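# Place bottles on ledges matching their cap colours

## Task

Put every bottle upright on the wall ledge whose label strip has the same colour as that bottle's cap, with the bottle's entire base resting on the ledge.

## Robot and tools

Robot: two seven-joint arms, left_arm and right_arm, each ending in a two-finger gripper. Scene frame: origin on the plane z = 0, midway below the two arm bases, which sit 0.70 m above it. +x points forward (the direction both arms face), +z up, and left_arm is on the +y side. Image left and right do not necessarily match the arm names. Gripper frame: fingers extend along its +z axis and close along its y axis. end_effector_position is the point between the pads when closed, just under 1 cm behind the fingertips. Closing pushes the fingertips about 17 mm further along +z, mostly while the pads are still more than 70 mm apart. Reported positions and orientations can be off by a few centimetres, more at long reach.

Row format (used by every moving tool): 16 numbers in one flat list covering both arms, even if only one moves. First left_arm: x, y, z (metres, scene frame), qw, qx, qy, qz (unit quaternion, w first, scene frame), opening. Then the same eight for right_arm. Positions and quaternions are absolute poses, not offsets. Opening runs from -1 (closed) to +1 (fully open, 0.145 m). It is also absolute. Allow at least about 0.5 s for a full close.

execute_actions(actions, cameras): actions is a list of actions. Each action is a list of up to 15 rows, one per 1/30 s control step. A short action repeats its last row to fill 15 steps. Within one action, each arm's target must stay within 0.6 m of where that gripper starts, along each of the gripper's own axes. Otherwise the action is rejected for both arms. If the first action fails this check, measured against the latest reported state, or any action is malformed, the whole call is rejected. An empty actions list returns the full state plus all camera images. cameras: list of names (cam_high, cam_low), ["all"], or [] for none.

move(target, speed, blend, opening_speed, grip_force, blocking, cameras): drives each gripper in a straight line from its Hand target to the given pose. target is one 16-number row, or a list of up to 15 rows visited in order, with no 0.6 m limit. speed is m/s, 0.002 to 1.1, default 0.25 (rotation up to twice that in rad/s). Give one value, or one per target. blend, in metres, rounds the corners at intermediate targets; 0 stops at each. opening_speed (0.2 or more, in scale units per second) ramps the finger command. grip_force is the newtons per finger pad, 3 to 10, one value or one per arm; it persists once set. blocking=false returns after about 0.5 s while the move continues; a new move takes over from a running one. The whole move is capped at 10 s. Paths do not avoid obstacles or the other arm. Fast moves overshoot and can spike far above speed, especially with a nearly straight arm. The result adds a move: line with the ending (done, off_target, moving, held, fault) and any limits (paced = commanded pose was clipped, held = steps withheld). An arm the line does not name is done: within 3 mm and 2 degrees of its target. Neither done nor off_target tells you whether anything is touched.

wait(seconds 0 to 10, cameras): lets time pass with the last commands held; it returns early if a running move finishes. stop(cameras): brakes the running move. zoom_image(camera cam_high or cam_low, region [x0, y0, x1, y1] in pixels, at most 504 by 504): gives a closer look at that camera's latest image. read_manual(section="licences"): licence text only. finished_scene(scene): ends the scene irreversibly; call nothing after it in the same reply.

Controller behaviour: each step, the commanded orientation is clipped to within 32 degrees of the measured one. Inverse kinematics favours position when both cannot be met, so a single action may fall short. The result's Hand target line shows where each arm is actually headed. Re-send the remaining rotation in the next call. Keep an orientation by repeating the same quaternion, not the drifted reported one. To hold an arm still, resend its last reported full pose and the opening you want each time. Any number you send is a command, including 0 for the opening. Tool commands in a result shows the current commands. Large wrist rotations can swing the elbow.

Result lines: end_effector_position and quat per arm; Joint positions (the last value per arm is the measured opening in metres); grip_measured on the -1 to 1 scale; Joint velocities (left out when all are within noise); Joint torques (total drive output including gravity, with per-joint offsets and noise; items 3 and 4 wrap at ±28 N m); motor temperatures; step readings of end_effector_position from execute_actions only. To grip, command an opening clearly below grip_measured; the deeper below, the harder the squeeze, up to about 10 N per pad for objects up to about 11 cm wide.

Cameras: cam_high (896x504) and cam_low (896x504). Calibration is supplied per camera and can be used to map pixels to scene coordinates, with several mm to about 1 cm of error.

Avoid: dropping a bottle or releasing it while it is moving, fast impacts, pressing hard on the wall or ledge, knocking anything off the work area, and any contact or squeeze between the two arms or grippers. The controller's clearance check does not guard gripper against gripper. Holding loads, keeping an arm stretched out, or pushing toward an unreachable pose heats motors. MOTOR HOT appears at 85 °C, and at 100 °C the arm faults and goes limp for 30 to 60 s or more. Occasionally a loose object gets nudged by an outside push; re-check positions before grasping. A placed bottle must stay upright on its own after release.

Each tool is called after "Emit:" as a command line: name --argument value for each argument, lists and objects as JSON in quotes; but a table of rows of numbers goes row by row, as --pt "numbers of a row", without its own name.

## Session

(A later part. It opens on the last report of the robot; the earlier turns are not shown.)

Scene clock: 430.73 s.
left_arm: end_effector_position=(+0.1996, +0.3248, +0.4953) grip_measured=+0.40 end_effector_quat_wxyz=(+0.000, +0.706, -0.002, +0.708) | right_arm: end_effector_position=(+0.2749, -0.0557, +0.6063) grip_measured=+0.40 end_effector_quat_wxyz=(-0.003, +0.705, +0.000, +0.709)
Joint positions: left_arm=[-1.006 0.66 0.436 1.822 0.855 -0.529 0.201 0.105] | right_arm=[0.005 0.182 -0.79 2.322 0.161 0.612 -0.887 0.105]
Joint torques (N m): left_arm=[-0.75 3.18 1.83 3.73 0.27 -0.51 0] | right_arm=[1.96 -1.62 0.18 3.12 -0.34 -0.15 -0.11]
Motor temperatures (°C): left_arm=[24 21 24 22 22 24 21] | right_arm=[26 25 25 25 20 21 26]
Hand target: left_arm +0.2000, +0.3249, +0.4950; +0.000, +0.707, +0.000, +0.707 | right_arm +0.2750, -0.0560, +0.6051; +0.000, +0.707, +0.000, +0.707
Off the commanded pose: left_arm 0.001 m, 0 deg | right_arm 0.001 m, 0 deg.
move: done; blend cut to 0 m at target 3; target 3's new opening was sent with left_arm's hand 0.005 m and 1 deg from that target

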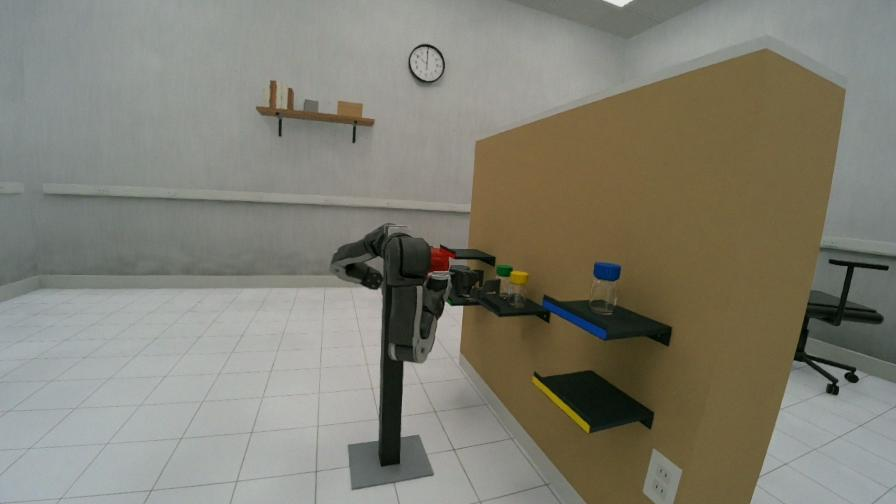

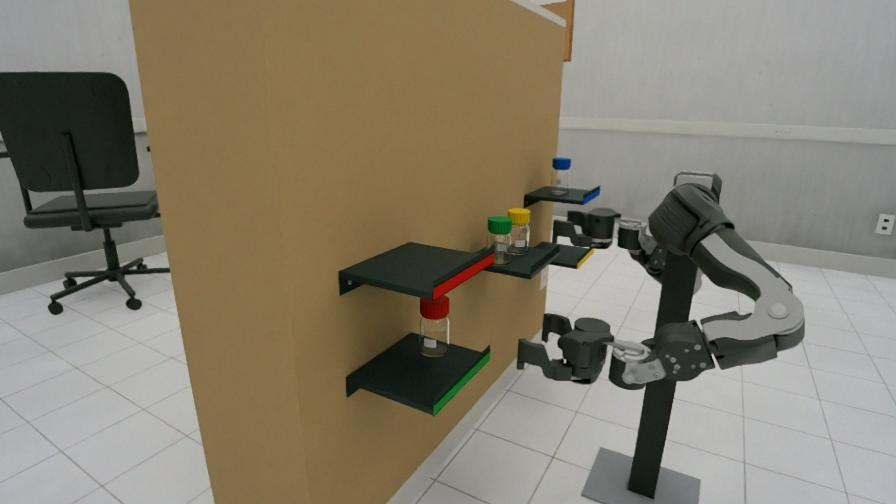

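Emit:
move --pt "0.3 0.325 0.495 0 0.7071 0 0.7071 0.4 0.29 -0.047 0.606 0 0.7071 0 0.7071 0.4" --pt "0.345 0.325 0.495 0 0.7071 0 0.7071 0.4 0.345 -0.047 0.606 0 0.7071 0 0.7071 0.4" --speed 0.1 --blend '[0.01,0]' --cameras '["all"]'

Emit:
zoom_image --camera "cam_high" --region '[420, 230, 570, 350]'

Emit:
zoom_image --camera "cam_low" --region '[330, 150, 650, 410]'

Scene clock: 450.43 s.
left_arm: end_effector_position=(+0.3460, +0.3248, +0.4997) grip_measured=+0.40 end_effector_quat_wxyz=(+0.000, +0.702, -0.002, +0.712) | right_arm: end_effector_position=(+0.3451, -0.0482, +0.6063) grip_measured=+0.40 end_effector_quat_wxyz=(+0.003, +0.707, -0.001, +0.707)
Joint positions: left_arm=[-0.18 0.795 0.018 1.492 0.807 -0.235 0.073 0.105] | right_arm=[0.264 0.1 -0.666 2.035 0.288 0.597 -0.805 0.105]
Joint torques (N m): left_arm=[3.34 5.24 1.57 2.91 0.15 -0.53 0.03] | right_arm=[3.71 -1.6 0.65 3.44 -0.2 -0.42 0.14]
Hand target: left_arm +0.3449, +0.3250, +0.4950; +0.000, +0.707, +0.000, +0.707 | right_arm +0.3450, -0.0471, +0.6059; +0.000, +0.707, +0.000, +0.707
Off the commanded pose: left_arm 0.005 m, 1 deg | right_arm 0.001 m, 0 deg.
move: off_target (left_arm)

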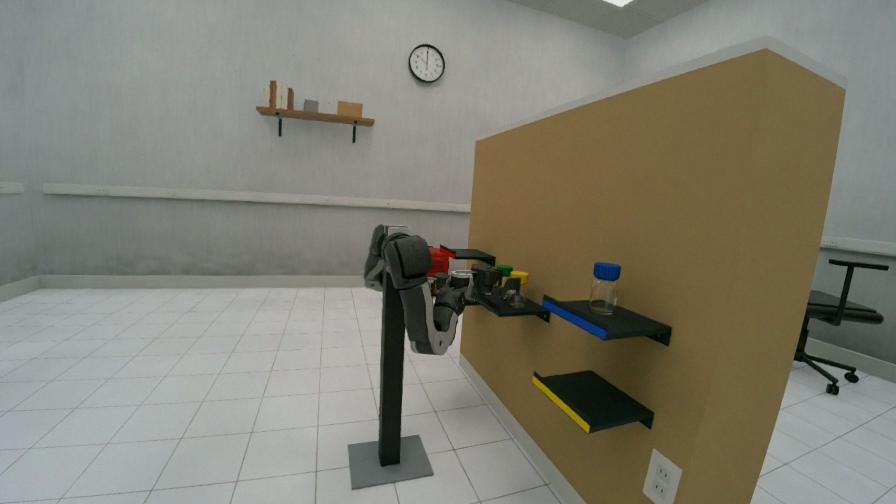

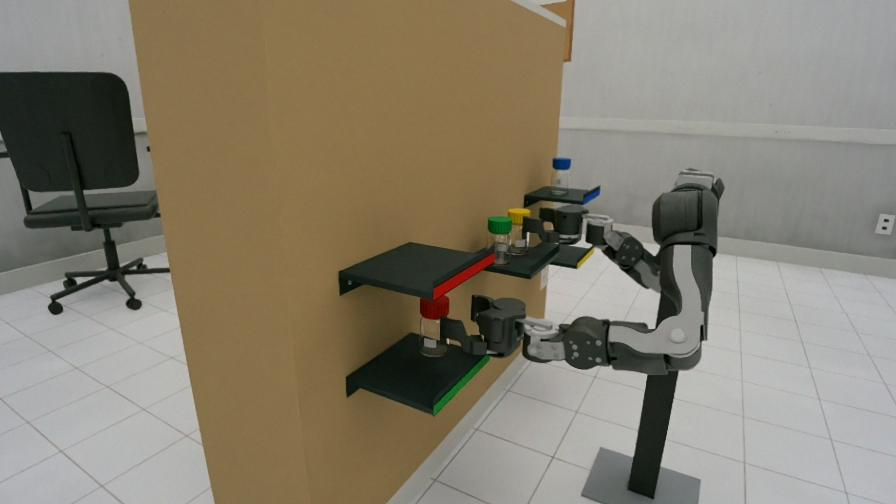

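Scaled by 3.360 from the camera's 896x504 image, which has a finer 1280x720 frame.

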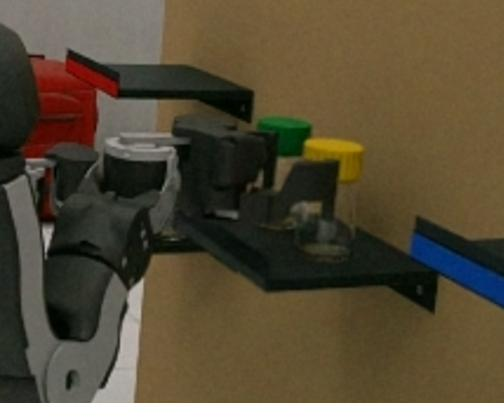

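Scaled by 1.575 from the camera's 896x504 image, which has a finer 1280x720 frame.

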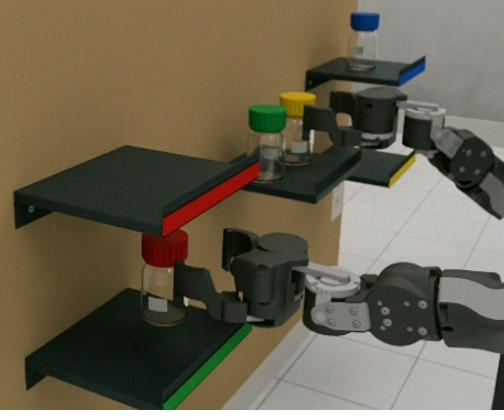

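Emit:
move --pt "0.345 0.322 0.508 0 0.7071 0 0.7071 0.4 0.36 -0.047 0.604 0 0.7071 0 0.7071 0.4" --pt "0.407 0.32 0.508 0 0.7071 0 0.7071 0.4 0.403 -0.047 0.602 0 0.7071 0 0.7071 0.4" --pt "0.407 0.32 0.507 0 0.7071 0 0.7071 -1 0.403 -0.047 0.602 0 0.7071 0 0.7071 -1" --speed 0.08 --opening_speed 1.2 --cameras '["all"]'

Emit:
zoom_image --camera "cam_high" --region '[420, 230, 570, 350]'

Emit:
zoom_image --camera "cam_low" --region '[330, 150, 650, 410]'

Scene clock: 463.20 s.
left_arm: end_effector_position=(+0.4074, +0.3213, +0.5102) grip_measured=-0.57 end_effector_quat_wxyz=(-0.002, +0.704, +0.001, +0.710) | right_arm: end_effector_position=(+0.4026, -0.0469, +0.6018) grip_measured=-0.56 end_effector_quat_wxyz=(+0.001, +0.708, +0.000, +0.707)
Joint positions: left_arm=[0.194 0.758 -0.183 1.277 0.782 -0.151 0.069 0.033] | right_arm=[0.458 0.089 -0.62 1.756 0.374 0.494 -0.728 0.033]
Joint torques (N m): left_arm=[6.03 5.02 1.54 3.28 0.18 -0.64 0.2] | right_arm=[5.68 -1.31 1.42 3.45 -0.21 -0.42 0.09]
Hand target: left_arm +0.4070, +0.3200, +0.5069; +0.000, +0.707, +0.000, +0.707 | right_arm +0.4030, -0.0470, +0.6020; +0.000, +0.707, +0.000, +0.707
Off the commanded pose: left_arm 0.004 m, 1 deg | right_arm 0.000 m, 0 deg.
move: off_target (left_arm); target 3's new opening was sent with left_arm's hand 0.004 m and 0 deg from that target

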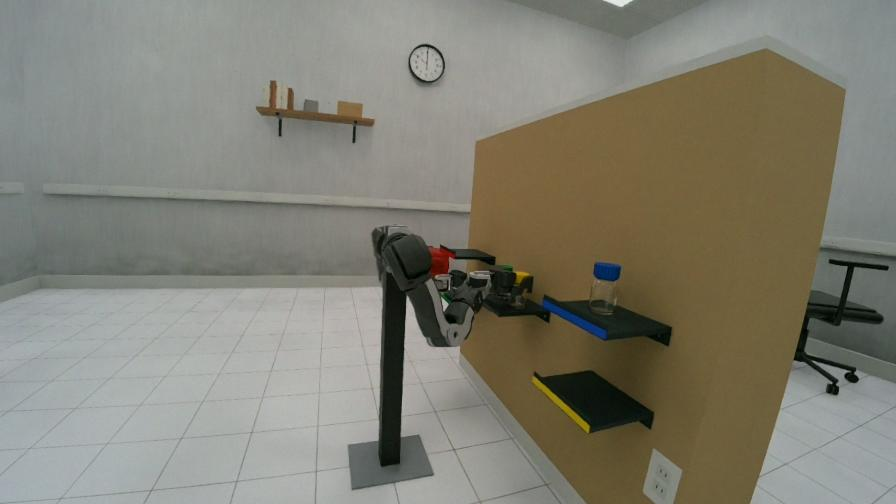

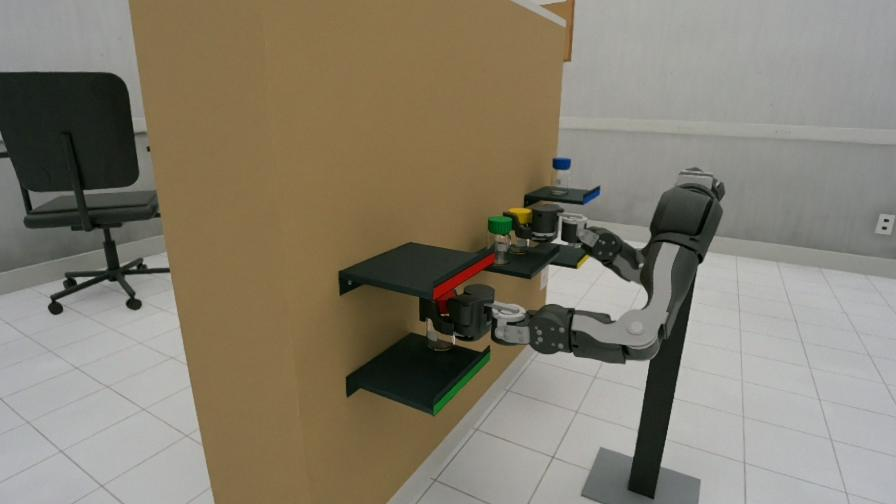

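Scaled by 3.360 from the camera's 896x504 image, which has a finer 1280x720 frame.

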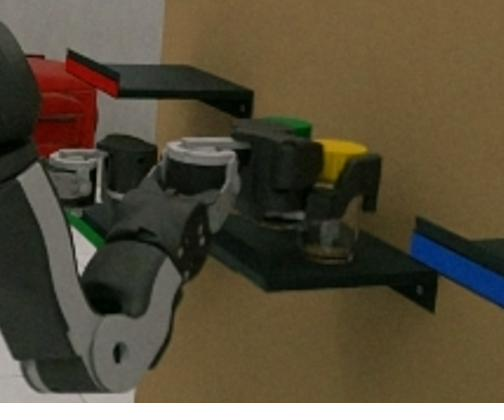

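Scaled by 1.575 from the camera's 896x504 image, which has a finer 1280x720 frame.

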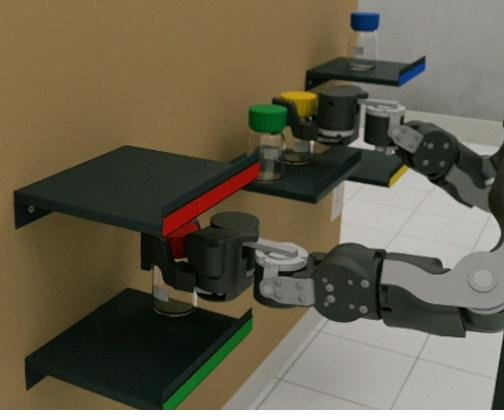

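Emit:
move --target '[0.405,0.32,0.541,0,0.7071,0,0.7071,-1,0.403,-0.055,0.645,0,0.7071,0,0.7071,-1]' --speed 0.06 --cameras '["all"]'

Emit:
zoom_image --camera "cam_low" --region '[330, 150, 650, 410]'

Scene clock: 481.97 s.
left_arm: end_effector_position=(+0.4053, +0.3190, +0.5387) grip_measured=-0.57 end_effector_quat_wxyz=(+0.002, +0.710, -0.002, +0.704) | right_arm: end_effector_position=(+0.4031, -0.0536, +0.6433) grip_measured=-0.56 end_effector_quat_wxyz=(-0.001, +0.709, +0.004, +0.705)
Joint positions: left_arm=[0.173 0.81 -0.129 1.405 0.818 -0.025 0.037 0.033] | right_arm=[0.552 0.071 -0.56 1.837 0.435 0.677 -0.736 0.033]
Joint torques (N m): left_arm=[5.82 5.89 3.29 4.82 0.19 -0.77 -0.03] | right_arm=[5.84 -1.75 1.92 3.77 -0.29 -0.38 -0.16]
Hand target: left_arm +0.4050, +0.3200, +0.5409; +0.000, +0.707, +0.000, +0.707 | right_arm +0.4030, -0.0551, +0.6450; +0.000, +0.707, +0.000, +0.707
Off the commanded pose: left_arm 0.003 m, 1 deg | right_arm 0.002 m, 1 deg.
move: done

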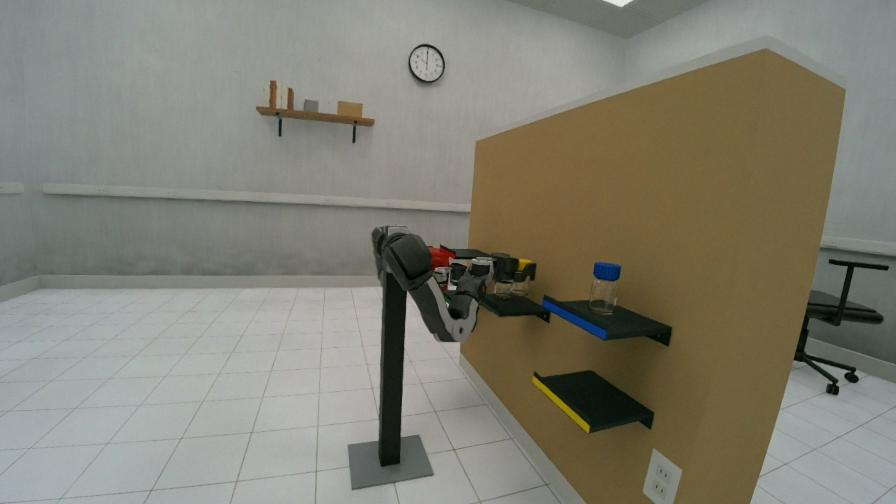

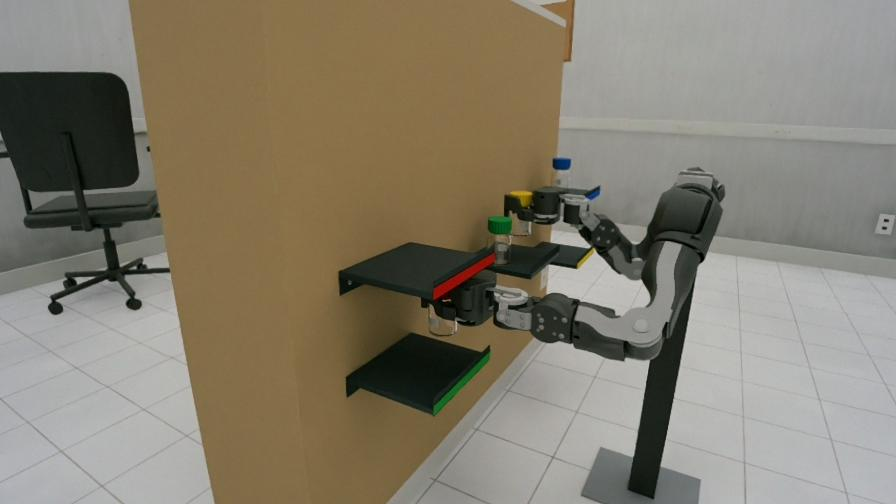

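Scaled by 1.575 from the camera's 896x504 image, which has a finer 1280x720 frame.

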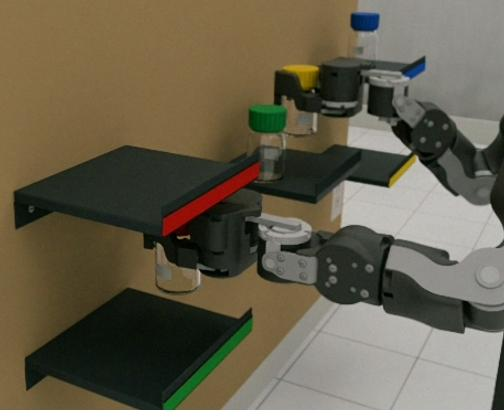

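Emit:
move --pt "0.3 0.32 0.539 0 0.7071 0 0.7071 -1 0.3 -0.06 0.645 0 0.7071 0 0.7071 -1" --pt "0.22 0.32 0.56 0 0.7071 0 0.7071 -1 0.26 -0.2 0.6 0 0.7071 0 0.7071 -1" --pt "0.2 0.32 0.745 0 0.7071 0 0.7071 -1 0.21 -0.38 0.54 0 0.7071 0 0.7071 -1" --speed '[0.1,0.17,0.2]' --blend '[0.02,0.03,0]' --cameras '["all"]'

Scene clock: 503.13 s.
left_arm: end_effector_position=(+0.2004, +0.3190, +0.7452) grip_measured=-0.57 end_effector_quat_wxyz=(+0.000, +0.691, -0.004, +0.723) | right_arm: end_effector_position=(+0.2097, -0.3801, +0.5378) grip_measured=-0.57 end_effector_quat_wxyz=(+0.000, +0.711, -0.001, +0.703)
Joint positions: left_arm=[-0.746 0.757 1.576 2.313 1.497 0.781 0.111 0.033] | right_arm=[-1.253 0.907 0.691 1.751 1.216 -0.55 0.291 0.033]
Joint torques (N m): left_arm=[-0.25 4.07 1.4 0.35 0.23 -0.59 -0.06] | right_arm=[-0.09 1.94 4.36 1.74 0.36 -0.56 0.17]
Hand target: left_arm +0.2003, +0.3200, +0.7447; +0.000, +0.692, -0.001, +0.722 | right_arm +0.2100, -0.3800, +0.5401; +0.000, +0.707, +0.000, +0.707
Off the commanded pose: left_arm 0.001 m, 3 deg | right_arm 0.002 m, 1 deg.
joint read past its limit (left arm) — joint 3 (upper arm roll), upper limit.
joint sent to its limit (left arm) — joint 3 (upper arm roll), upper limit; joint 6 (wrist pitch), upper limit. The joint targets still meet the commanded pose.
move: off_target (left_arm)

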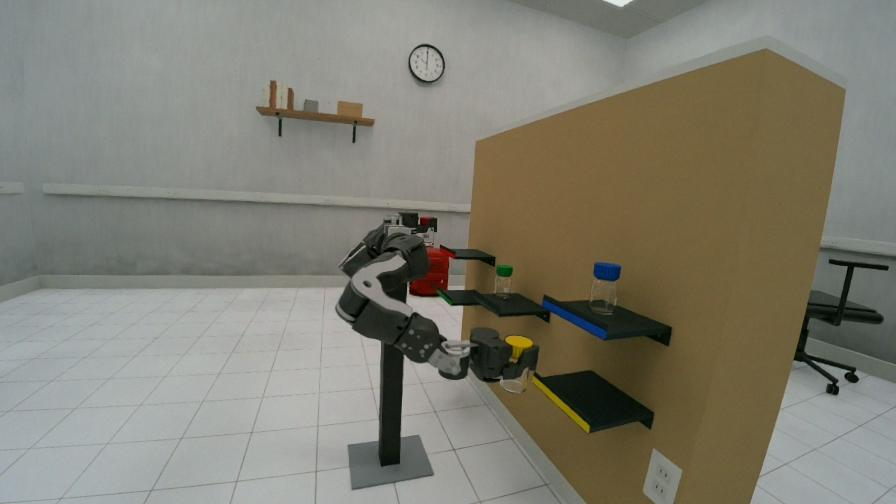

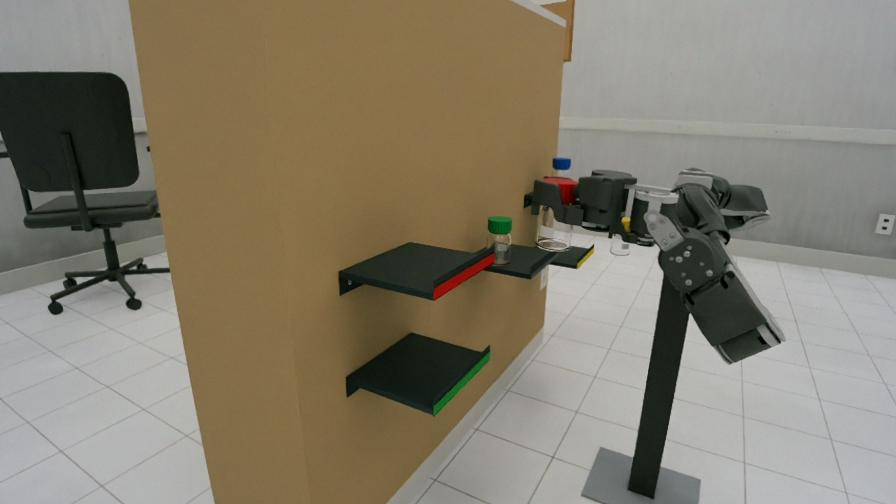

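Emit:
move --target '[0.41,0.338,0.745,0,0.7071,0,0.7071,-1,0.41,-0.385,0.534,0,0.7071,0,0.7071,-1]' --speed 0.13 --cameras '["all"]'

Emit:
zoom_image --camera "cam_high" --region '[500, 290, 680, 440]'

Emit:
zoom_image --camera "cam_low" --region '[330, 150, 650, 410]'

Scene clock: 515.20 s.
left_arm: end_effector_position=(+0.4103, +0.3367, +0.7424) grip_measured=-0.57 end_effector_quat_wxyz=(-0.003, +0.710, -0.008, +0.704) | right_arm: end_effector_position=(+0.4101, -0.3856, +0.5341) grip_measured=-0.57 end_effector_quat_wxyz=(+0.001, +0.707, -0.002, +0.707)
Joint positions: left_arm=[-1.383 1.744 1.572 1.548 1.584 0.196 -0.142 0.033] | right_arm=[0.353 0.989 -0.387 1.069 1.075 -0.227 0.224 0.033]
Joint torques (N m): left_arm=[6.71 1.36 3.93 -0.01 0.13 -0.87 -0.05] | right_arm=[4.58 7 3.49 2.09 0.24 -0.51 0.15]
Hand target: left_arm +0.4100, +0.3381, +0.7450; -0.004, +0.706, -0.005, +0.708 | right_arm +0.4100, -0.3850, +0.5340; +0.000, +0.707, +0.000, +0.707
Off the commanded pose: left_arm 0.003 m, 1 deg | right_arm 0.001 m, 0 deg.
joint sent to its limit (left arm) — joint 3 (upper arm roll), upper limit; joint 5 (forearm roll), upper limit. The joint targets still meet the commanded pose.
move: done

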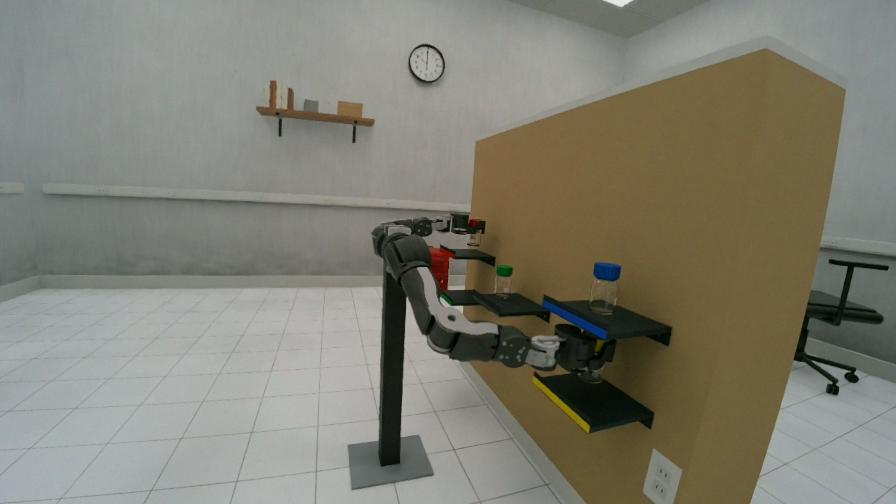

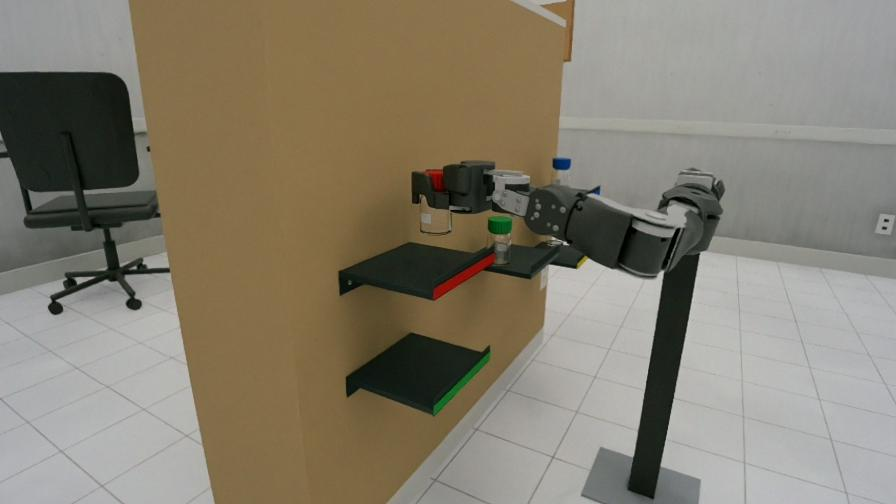

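Scaled by 2.800 from the camera's 896x504 image, which has a finer 1280x720 frame.

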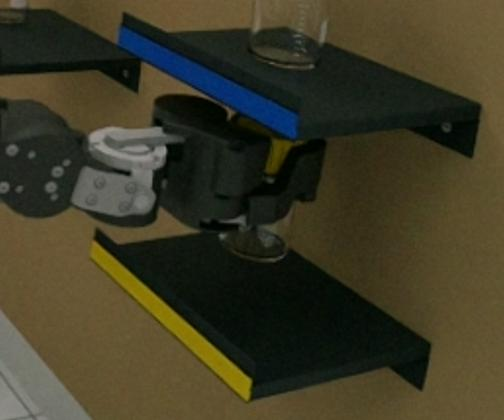

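Scaled by 1.575 from the camera's 896x504 image, which has a finer 1280x720 frame.

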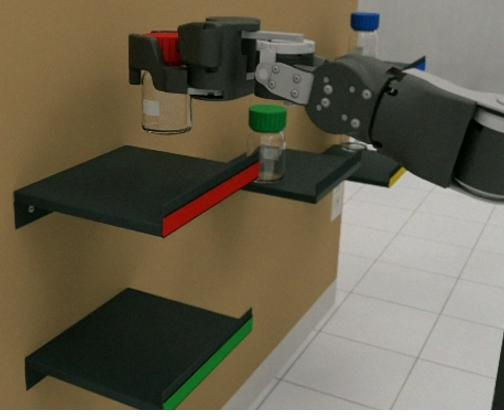

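Emit:
move --target '[0.41,0.338,0.698,0,0.7071,0,0.7071,-1,0.41,-0.385,0.492,0,0.7071,0,0.7071,-1]' --speed 0.035 --cameras '["all"]'

Emit:
zoom_image --camera "cam_high" --region '[500, 290, 680, 440]'

Emit:
zoom_image --camera "cam_low" --region '[330, 150, 650, 410]'

Scene clock: 526.60 s.
left_arm: end_effector_position=(+0.4102, +0.3370, +0.7041) grip_measured=-0.57 end_effector_quat_wxyz=(-0.001, +0.700, -0.005, +0.714) | right_arm: end_effector_position=(+0.4113, -0.3883, +0.5041) grip_measured=-0.56 end_effector_quat_wxyz=(+0.005, +0.693, -0.001, +0.721)
Joint positions: left_arm=[-1.406 1.725 1.402 1.572 1.584 -0.025 -0.148 0.033] | right_arm=[0.39 0.875 -0.394 0.881 1.015 -0.361 0.315 0.033]
Joint torques (N m): left_arm=[5.5 1.09 2.02 0.46 0.12 -0.48 -0.06] | right_arm=[3.42 4.97 0.44 1.24 0.19 0.14 0.07]
Hand target: left_arm +0.4099, +0.3380, +0.6981; -0.003, +0.707, -0.003, +0.708 | right_arm +0.4097, -0.3850, +0.4921; +0.000, +0.707, +0.000, +0.707
Off the commanded pose: left_arm 0.006 m, 1 deg | right_arm 0.013 m, 2 deg.
joint sent to its limit (left arm) — joint 1 (shoulder pitch), lower limit; joint 5 (forearm roll), upper limit. The joint targets still meet the commanded pose.
move: off_target (left_arm, right_arm)

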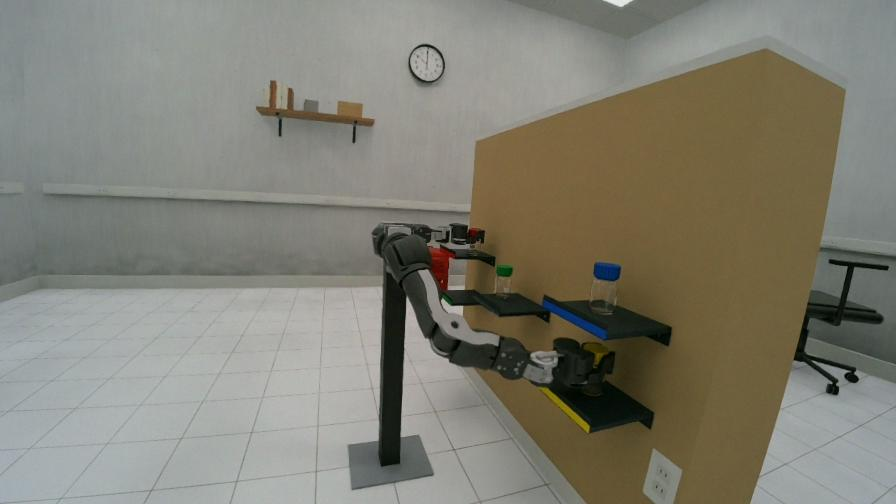

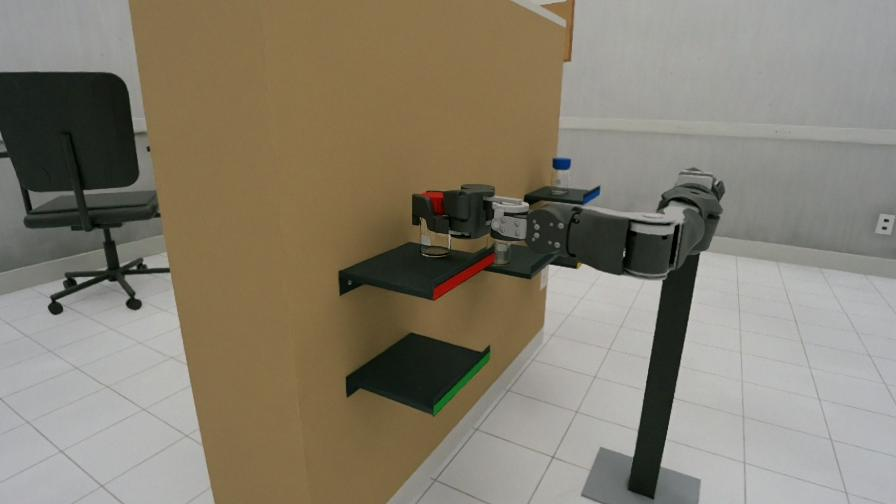

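Scaled by 2.800 from the camera's 896x504 image, which has a finer 1280x720 frame.

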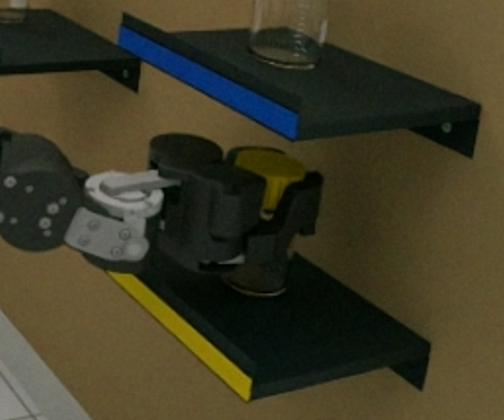

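Scaled by 1.575 from the camera's 896x504 image, which has a finer 1280x720 frame.

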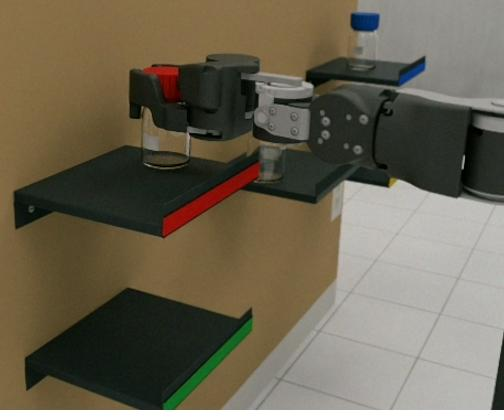

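Emit:
move --pt "0.41 0.338 0.703 0 0.7071 0 0.7071 0.4 0.41 -0.387 0.503 0 0.7071 0 0.7071 0.4" --pt "0.25 0.3 0.71 0 0.7071 0 0.7071 0.4 0.22 -0.385 0.51 0 0.7071 0 0.7071 0.4" --pt "0.26 0.2 0.64 0 0.7071 0 0.7071 0.4 0.22 -0.385 0.5 0 0.7071 0 0.7071 0.4" --pt "0.28 0.073 0.6 0 0.7071 0 0.7071 0.4 0.22 -0.385 0.5 0 0.7071 0 0.7071 0.4" --speed '[0.05,0.13,0.2,0.2]' --blend '[0,0.02,0.03,0]' --opening_speed 1 --cameras '["all"]'

Emit:
zoom_image --camera "cam_high" --region '[420, 230, 570, 350]'

Emit:
zoom_image --camera "cam_low" --region '[450, 150, 650, 310]'

Scene clock: 549.20 s.
left_arm: end_effector_position=(+0.2795, +0.0739, +0.6012) grip_measured=+0.40 end_effector_quat_wxyz=(+0.191, +0.751, -0.188, +0.603) | right_arm: end_effector_position=(+0.2209, -0.3862, +0.5015) grip_measured=+0.40 end_effector_quat_wxyz=(+0.002, +0.706, -0.002, +0.708)
Joint positions: left_arm=[-1.407 2.011 0.94 2.407 1.437 -0.262 -0.711 0.105] | right_arm=[-1.04 0.985 0.416 1.569 1.208 -0.67 0.286 0.105]
Joint torques (N m): left_arm=[4.5 0.62 2.56 1.14 -0.13 -0.42 0.26] | right_arm=[0.25 3.44 2.17 1.36 0.19 -0.53 0.14]
Hand target: left_arm +0.2797, +0.0739, +0.6003; +0.191, +0.752, -0.189, +0.602 | right_arm +0.2200, -0.3849, +0.5000; +0.000, +0.707, +0.000, +0.707
Off the commanded pose: left_arm 0.002 m, 33 deg; orientation clipped | right_arm 0.002 m, 0 deg.
joint read past its limit (left arm) — joint 2 (shoulder roll), upper limit.
joint sent to its limit (left arm) — joint 1 (shoulder pitch), lower limit; joint 2 (shoulder roll), upper limit. The joint targets are off in orientation, not in position.
move: off_target (left_arm); limits=paced

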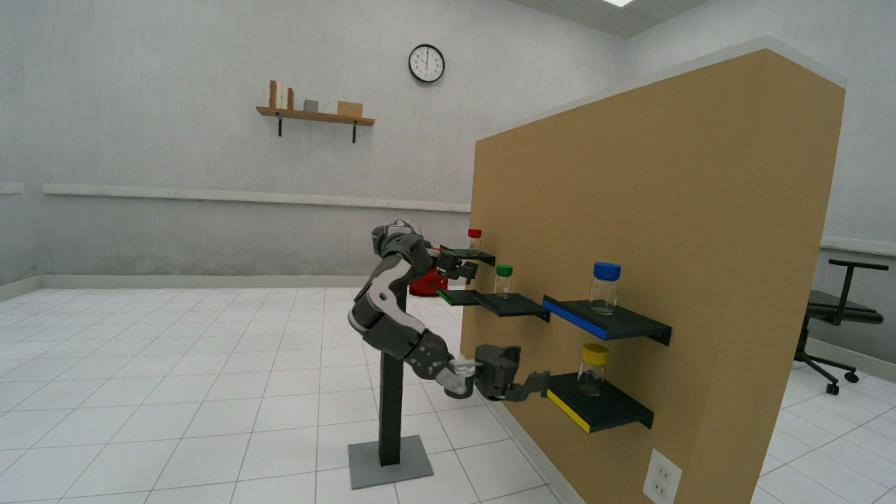

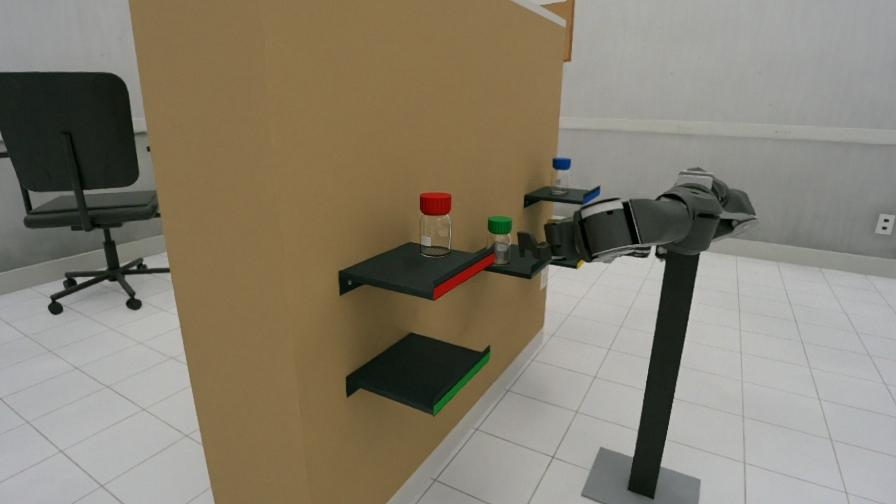

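Scaled by 3.360 from the camera's 896x504 image, which has a finer 1280x720 frame.

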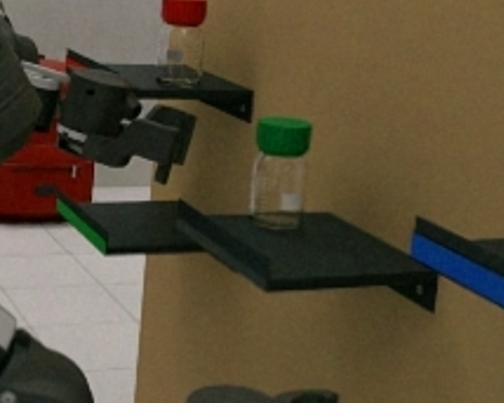

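Scaled by 2.520 from the camera's 896x504 image, which has a finer 1280x720 frame.

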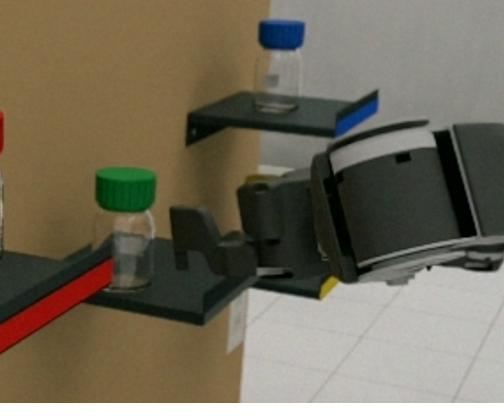

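Emit:
move --pt "0.22 0.25 0.6 0 0.7071 0 0.7071 0.4 0.2 -0.385 0.5 0 0.7071 0 0.7071 0.4" --pt "0.27 0.3 0.4 0 0.7071 0 0.7071 0.4 0.2 -0.385 0.5 0 0.7071 0 0.7071 0.4" --pt "0.29 0.32 0.34 0 0.7071 0 0.7071 0.4 0.2 -0.385 0.5 0 0.7071 0 0.7071 0.4" --pt "0.26 0.22 0.5 0 0.7071 0 0.7071 0.4 0.2 -0.385 0.5 0 0.7071 0 0.7071 0.4" --pt "0.28 0.073 0.606 0 0.7071 0 0.7071 0.4 0.2 -0.385 0.5 0 0.7071 0 0.7071 0.4" --speed 0.25 --blend '[0.03,0.03,0.02,0.03,0]' --cameras '["all"]'

Emit:
zoom_image --camera "cam_high" --region '[420, 230, 570, 350]'

Emit:
zoom_image --camera "cam_low" --region '[450, 150, 650, 310]'

Scene clock: 568.37 s.
left_arm: end_effector_position=(+0.2794, +0.0723, +0.6085) grip_measured=+0.40 end_effector_quat_wxyz=(+0.004, +0.704, +0.000, +0.710) | right_arm: end_effector_position=(+0.1998, -0.3851, +0.4979) grip_measured=+0.40 end_effector_quat_wxyz=(+0.000, +0.710, -0.001, +0.704)
Joint positions: left_arm=[-0.089 0.134 -0.629 2.356 0.067 0.623 -0.673 0.105] | right_arm=[-1.129 0.94 0.455 1.585 1.215 -0.708 0.332 0.105]
Joint torques (N m): left_arm=[2.41 -1.25 -0.06 3.43 -0.18 -0.42 -0.01] | right_arm=[-0.73 2.94 4.53 1.87 0.32 -0.51 0.17]
Hand target: left_arm +0.2800, +0.0729, +0.6060; +0.000, +0.707, +0.000, +0.707 | right_arm +0.2000, -0.3850, +0.4999; +0.000, +0.707, +0.000, +0.707
Off the commanded pose: left_arm 0.003 m, 1 deg | right_arm 0.002 m, 0 deg.
move: done

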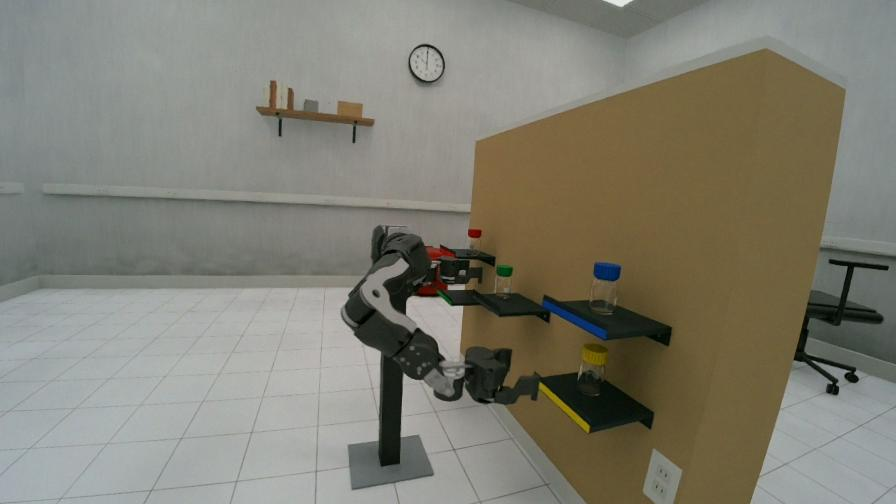

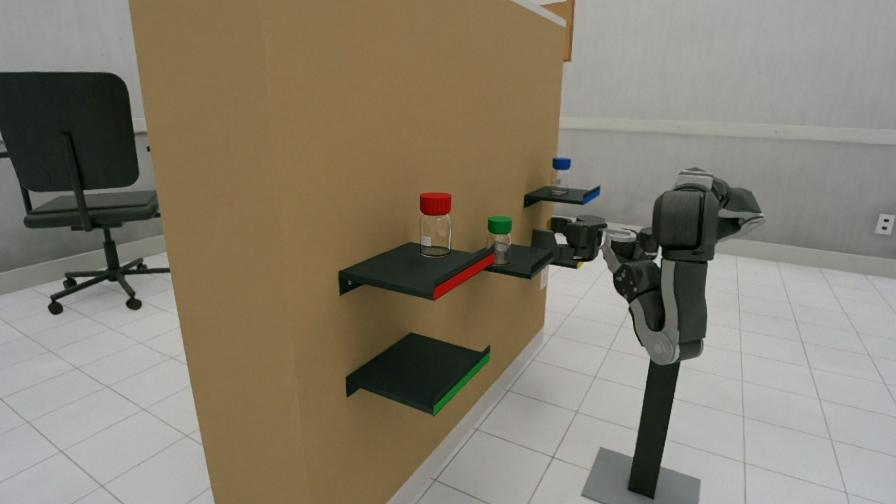

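Scaled by 3.360 from the camera's 896x504 image, which has a finer 1280x720 frame.

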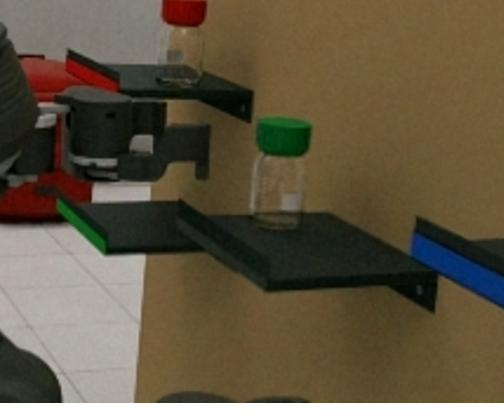

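Scaled by 2.520 from the camera's 896x504 image, which has a finer 1280x720 frame.

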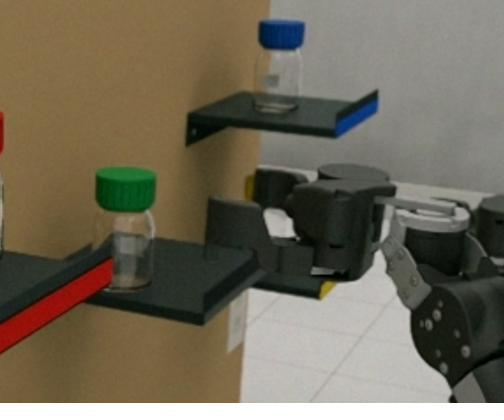

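Emit:
move --pt "0.345 0.067 0.606 0 0.7071 0 0.7071 0.4 0.2 -0.385 0.5 0 0.7071 0 0.7071 0.4" --pt "0.4 0.067 0.598 0 0.7071 0 0.7071 0.4 0.2 -0.385 0.5 0 0.7071 0 0.7071 0.4" --pt "0.4 0.067 0.598 0 0.7071 0 0.7071 -1 0.2 -0.385 0.5 0 0.7071 0 0.7071 0.4" --speed 0.09 --blend '[0.01,0,0]' --opening_speed 1 --cameras '["all"]'

Emit:
zoom_image --camera "cam_low" --region '[450, 150, 650, 310]'

Scene clock: 585.67 s.
left_arm: end_effector_position=(+0.3997, +0.0676, +0.5999) grip_measured=-0.37 end_effector_quat_wxyz=(+0.000, +0.705, +0.002, +0.709) | right_arm: end_effector_position=(+0.1998, -0.3851, +0.4979) grip_measured=+0.40 end_effector_quat_wxyz=(+0.000, +0.710, -0.001, +0.704)
Joint positions: left_arm=[0.36 0.055 -0.473 1.807 0.239 0.519 -0.556 0.048] | right_arm=[-1.129 0.94 0.455 1.585 1.215 -0.708 0.332 0.105]
Joint torques (N m): left_arm=[6.87 -1.12 0.05 4 -0.1 -0.61 0.15] | right_arm=[-0.78 2.99 4.52 1.87 0.32 -0.5 0.16]
Hand target: left_arm +0.4000, +0.0670, +0.5981; +0.000, +0.707, +0.000, +0.707 | right_arm +0.2000, -0.3850, +0.4999; +0.000, +0.707, +0.000, +0.707
Off the commanded pose: left_arm 0.002 m, 0 deg | right_arm 0.002 m, 0 deg.
move: done

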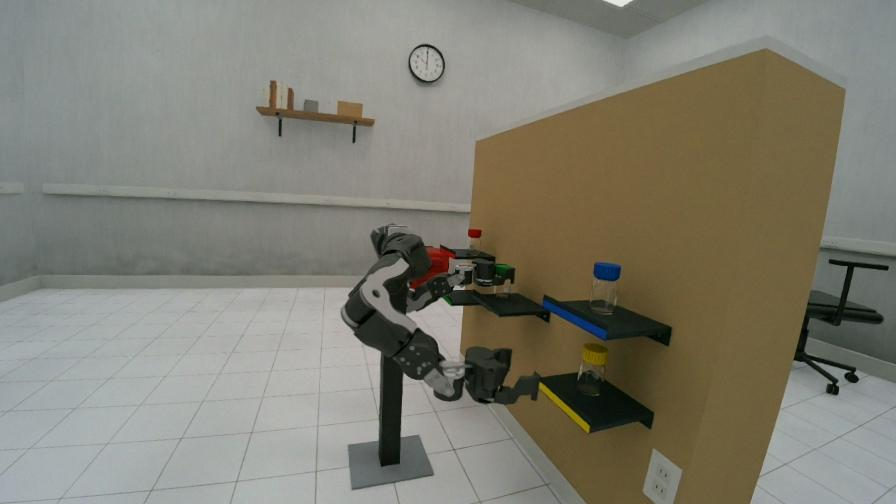

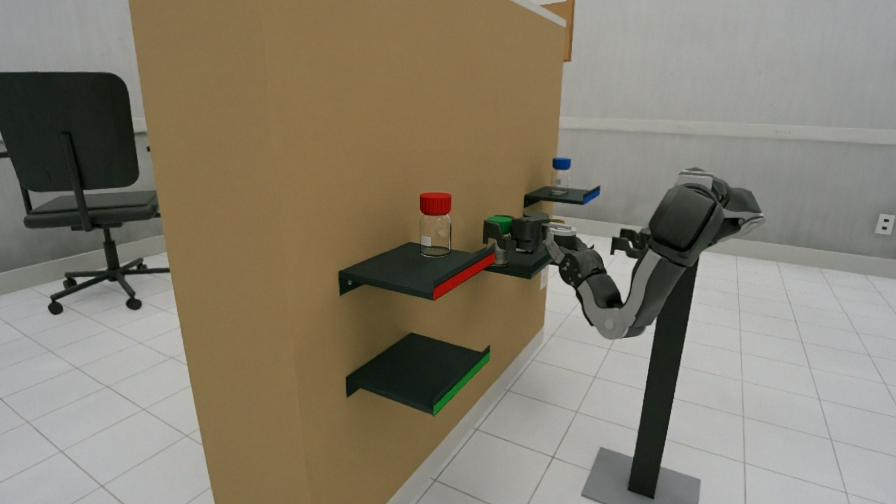

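Scaled by 2.520 from the camera's 896x504 image, which has a finer 1280x720 frame.

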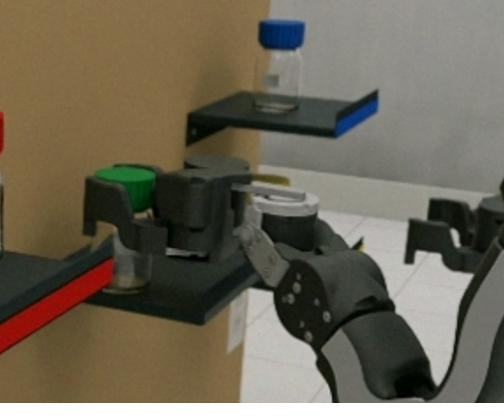

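Emit:
move --pt "0.4 0.067 0.642 0 0.7071 0 0.7071 -1 0.2 -0.385 0.5 0 0.7071 0 0.7071 0.4" --pt "0.28 0.08 0.64 0 0.7071 0 0.7071 -1 0.2 -0.385 0.5 0 0.7071 0 0.7071 0.4" --pt "0.25 0.24 0.56 0 0.7071 0 0.7071 -1 0.2 -0.385 0.5 0 0.7071 0 0.7071 0.4" --pt "0.23 0.335 0.533 0 0.7071 0 0.7071 -1 0.2 -0.385 0.5 0 0.7071 0 0.7071 0.4" --pt "0.405 0.335 0.533 0 0.7071 0 0.7071 -1 0.2 -0.385 0.5 0 0.7071 0 0.7071 0.4" --speed '[0.08,0.15,0.2,0.15,0.12]' --blend '[0.01,0.03,0.03,0.01,0]' --cameras '["all"]'

Emit:
zoom_image --camera "cam_low" --region '[330, 150, 650, 430]'

Scene clock: 605.03 s.
left_arm: end_effector_position=(+0.4052, +0.3355, +0.5341) grip_measured=-0.57 end_effector_quat_wxyz=(-0.001, +0.707, +0.002, +0.707) | right_arm: end_effector_position=(+0.1998, -0.3851, +0.4979) grip_measured=+0.40 end_effector_quat_wxyz=(+0.000, +0.710, -0.001, +0.704)
Joint positions: left_arm=[0.245 0.973 -0.375 1.329 1.02 -0.197 -0.006 0.032] | right_arm=[-1.129 0.94 0.455 1.585 1.215 -0.708 0.332 0.105]
Joint torques (N m): left_arm=[6.08 6.08 2.55 2.52 0.11 -0.78 0.25] | right_arm=[-0.62 2.86 4.52 1.87 0.32 -0.52 0.19]
Hand target: left_arm +0.4050, +0.3349, +0.5330; +0.000, +0.707, +0.000, +0.707 | right_arm +0.2000, -0.3850, +0.4999; +0.000, +0.707, +0.000, +0.707
Off the commanded pose: left_arm 0.001 m, 0 deg | right_arm 0.002 m, 0 deg.
move: done

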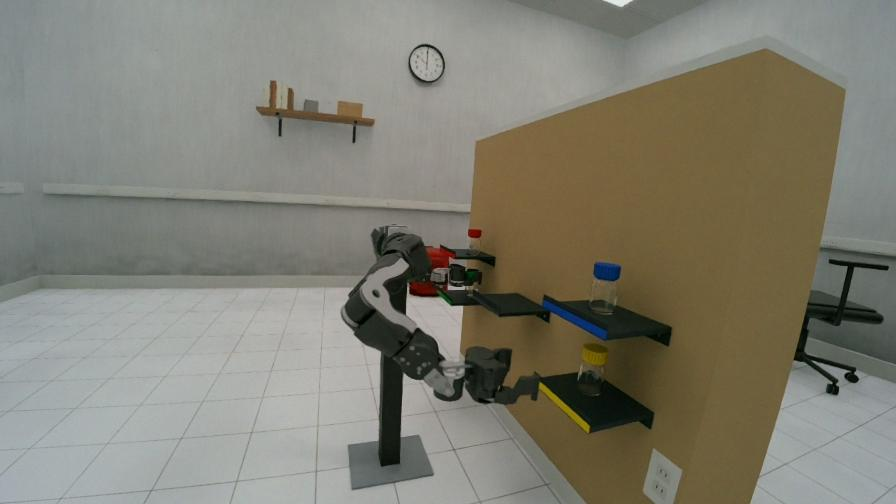

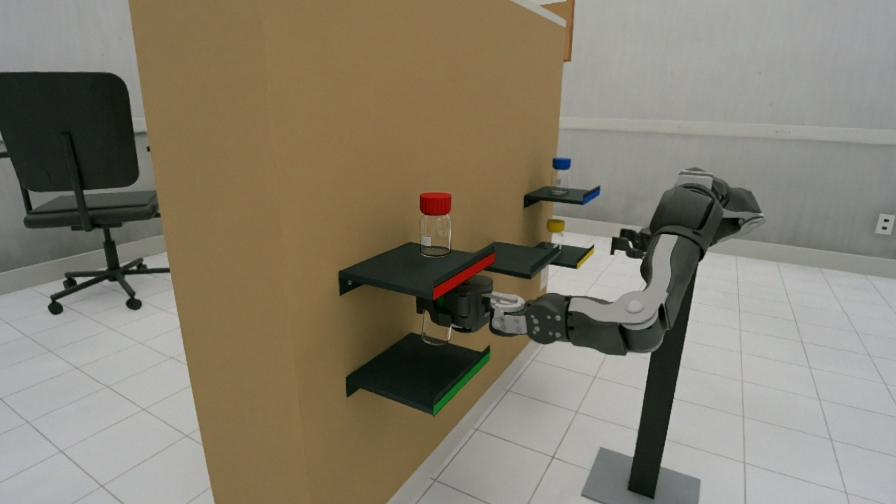

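Scaled by 1.575 from the camera's 896x504 image, which has a finer 1280x720 frame.

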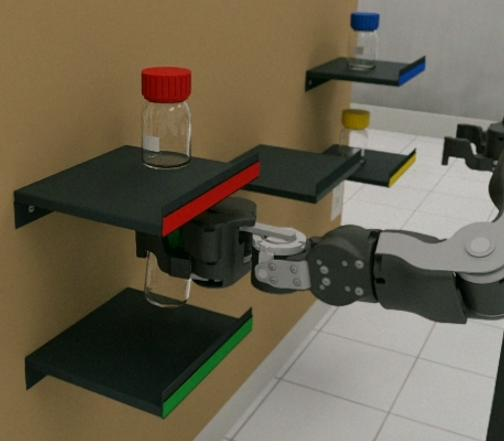

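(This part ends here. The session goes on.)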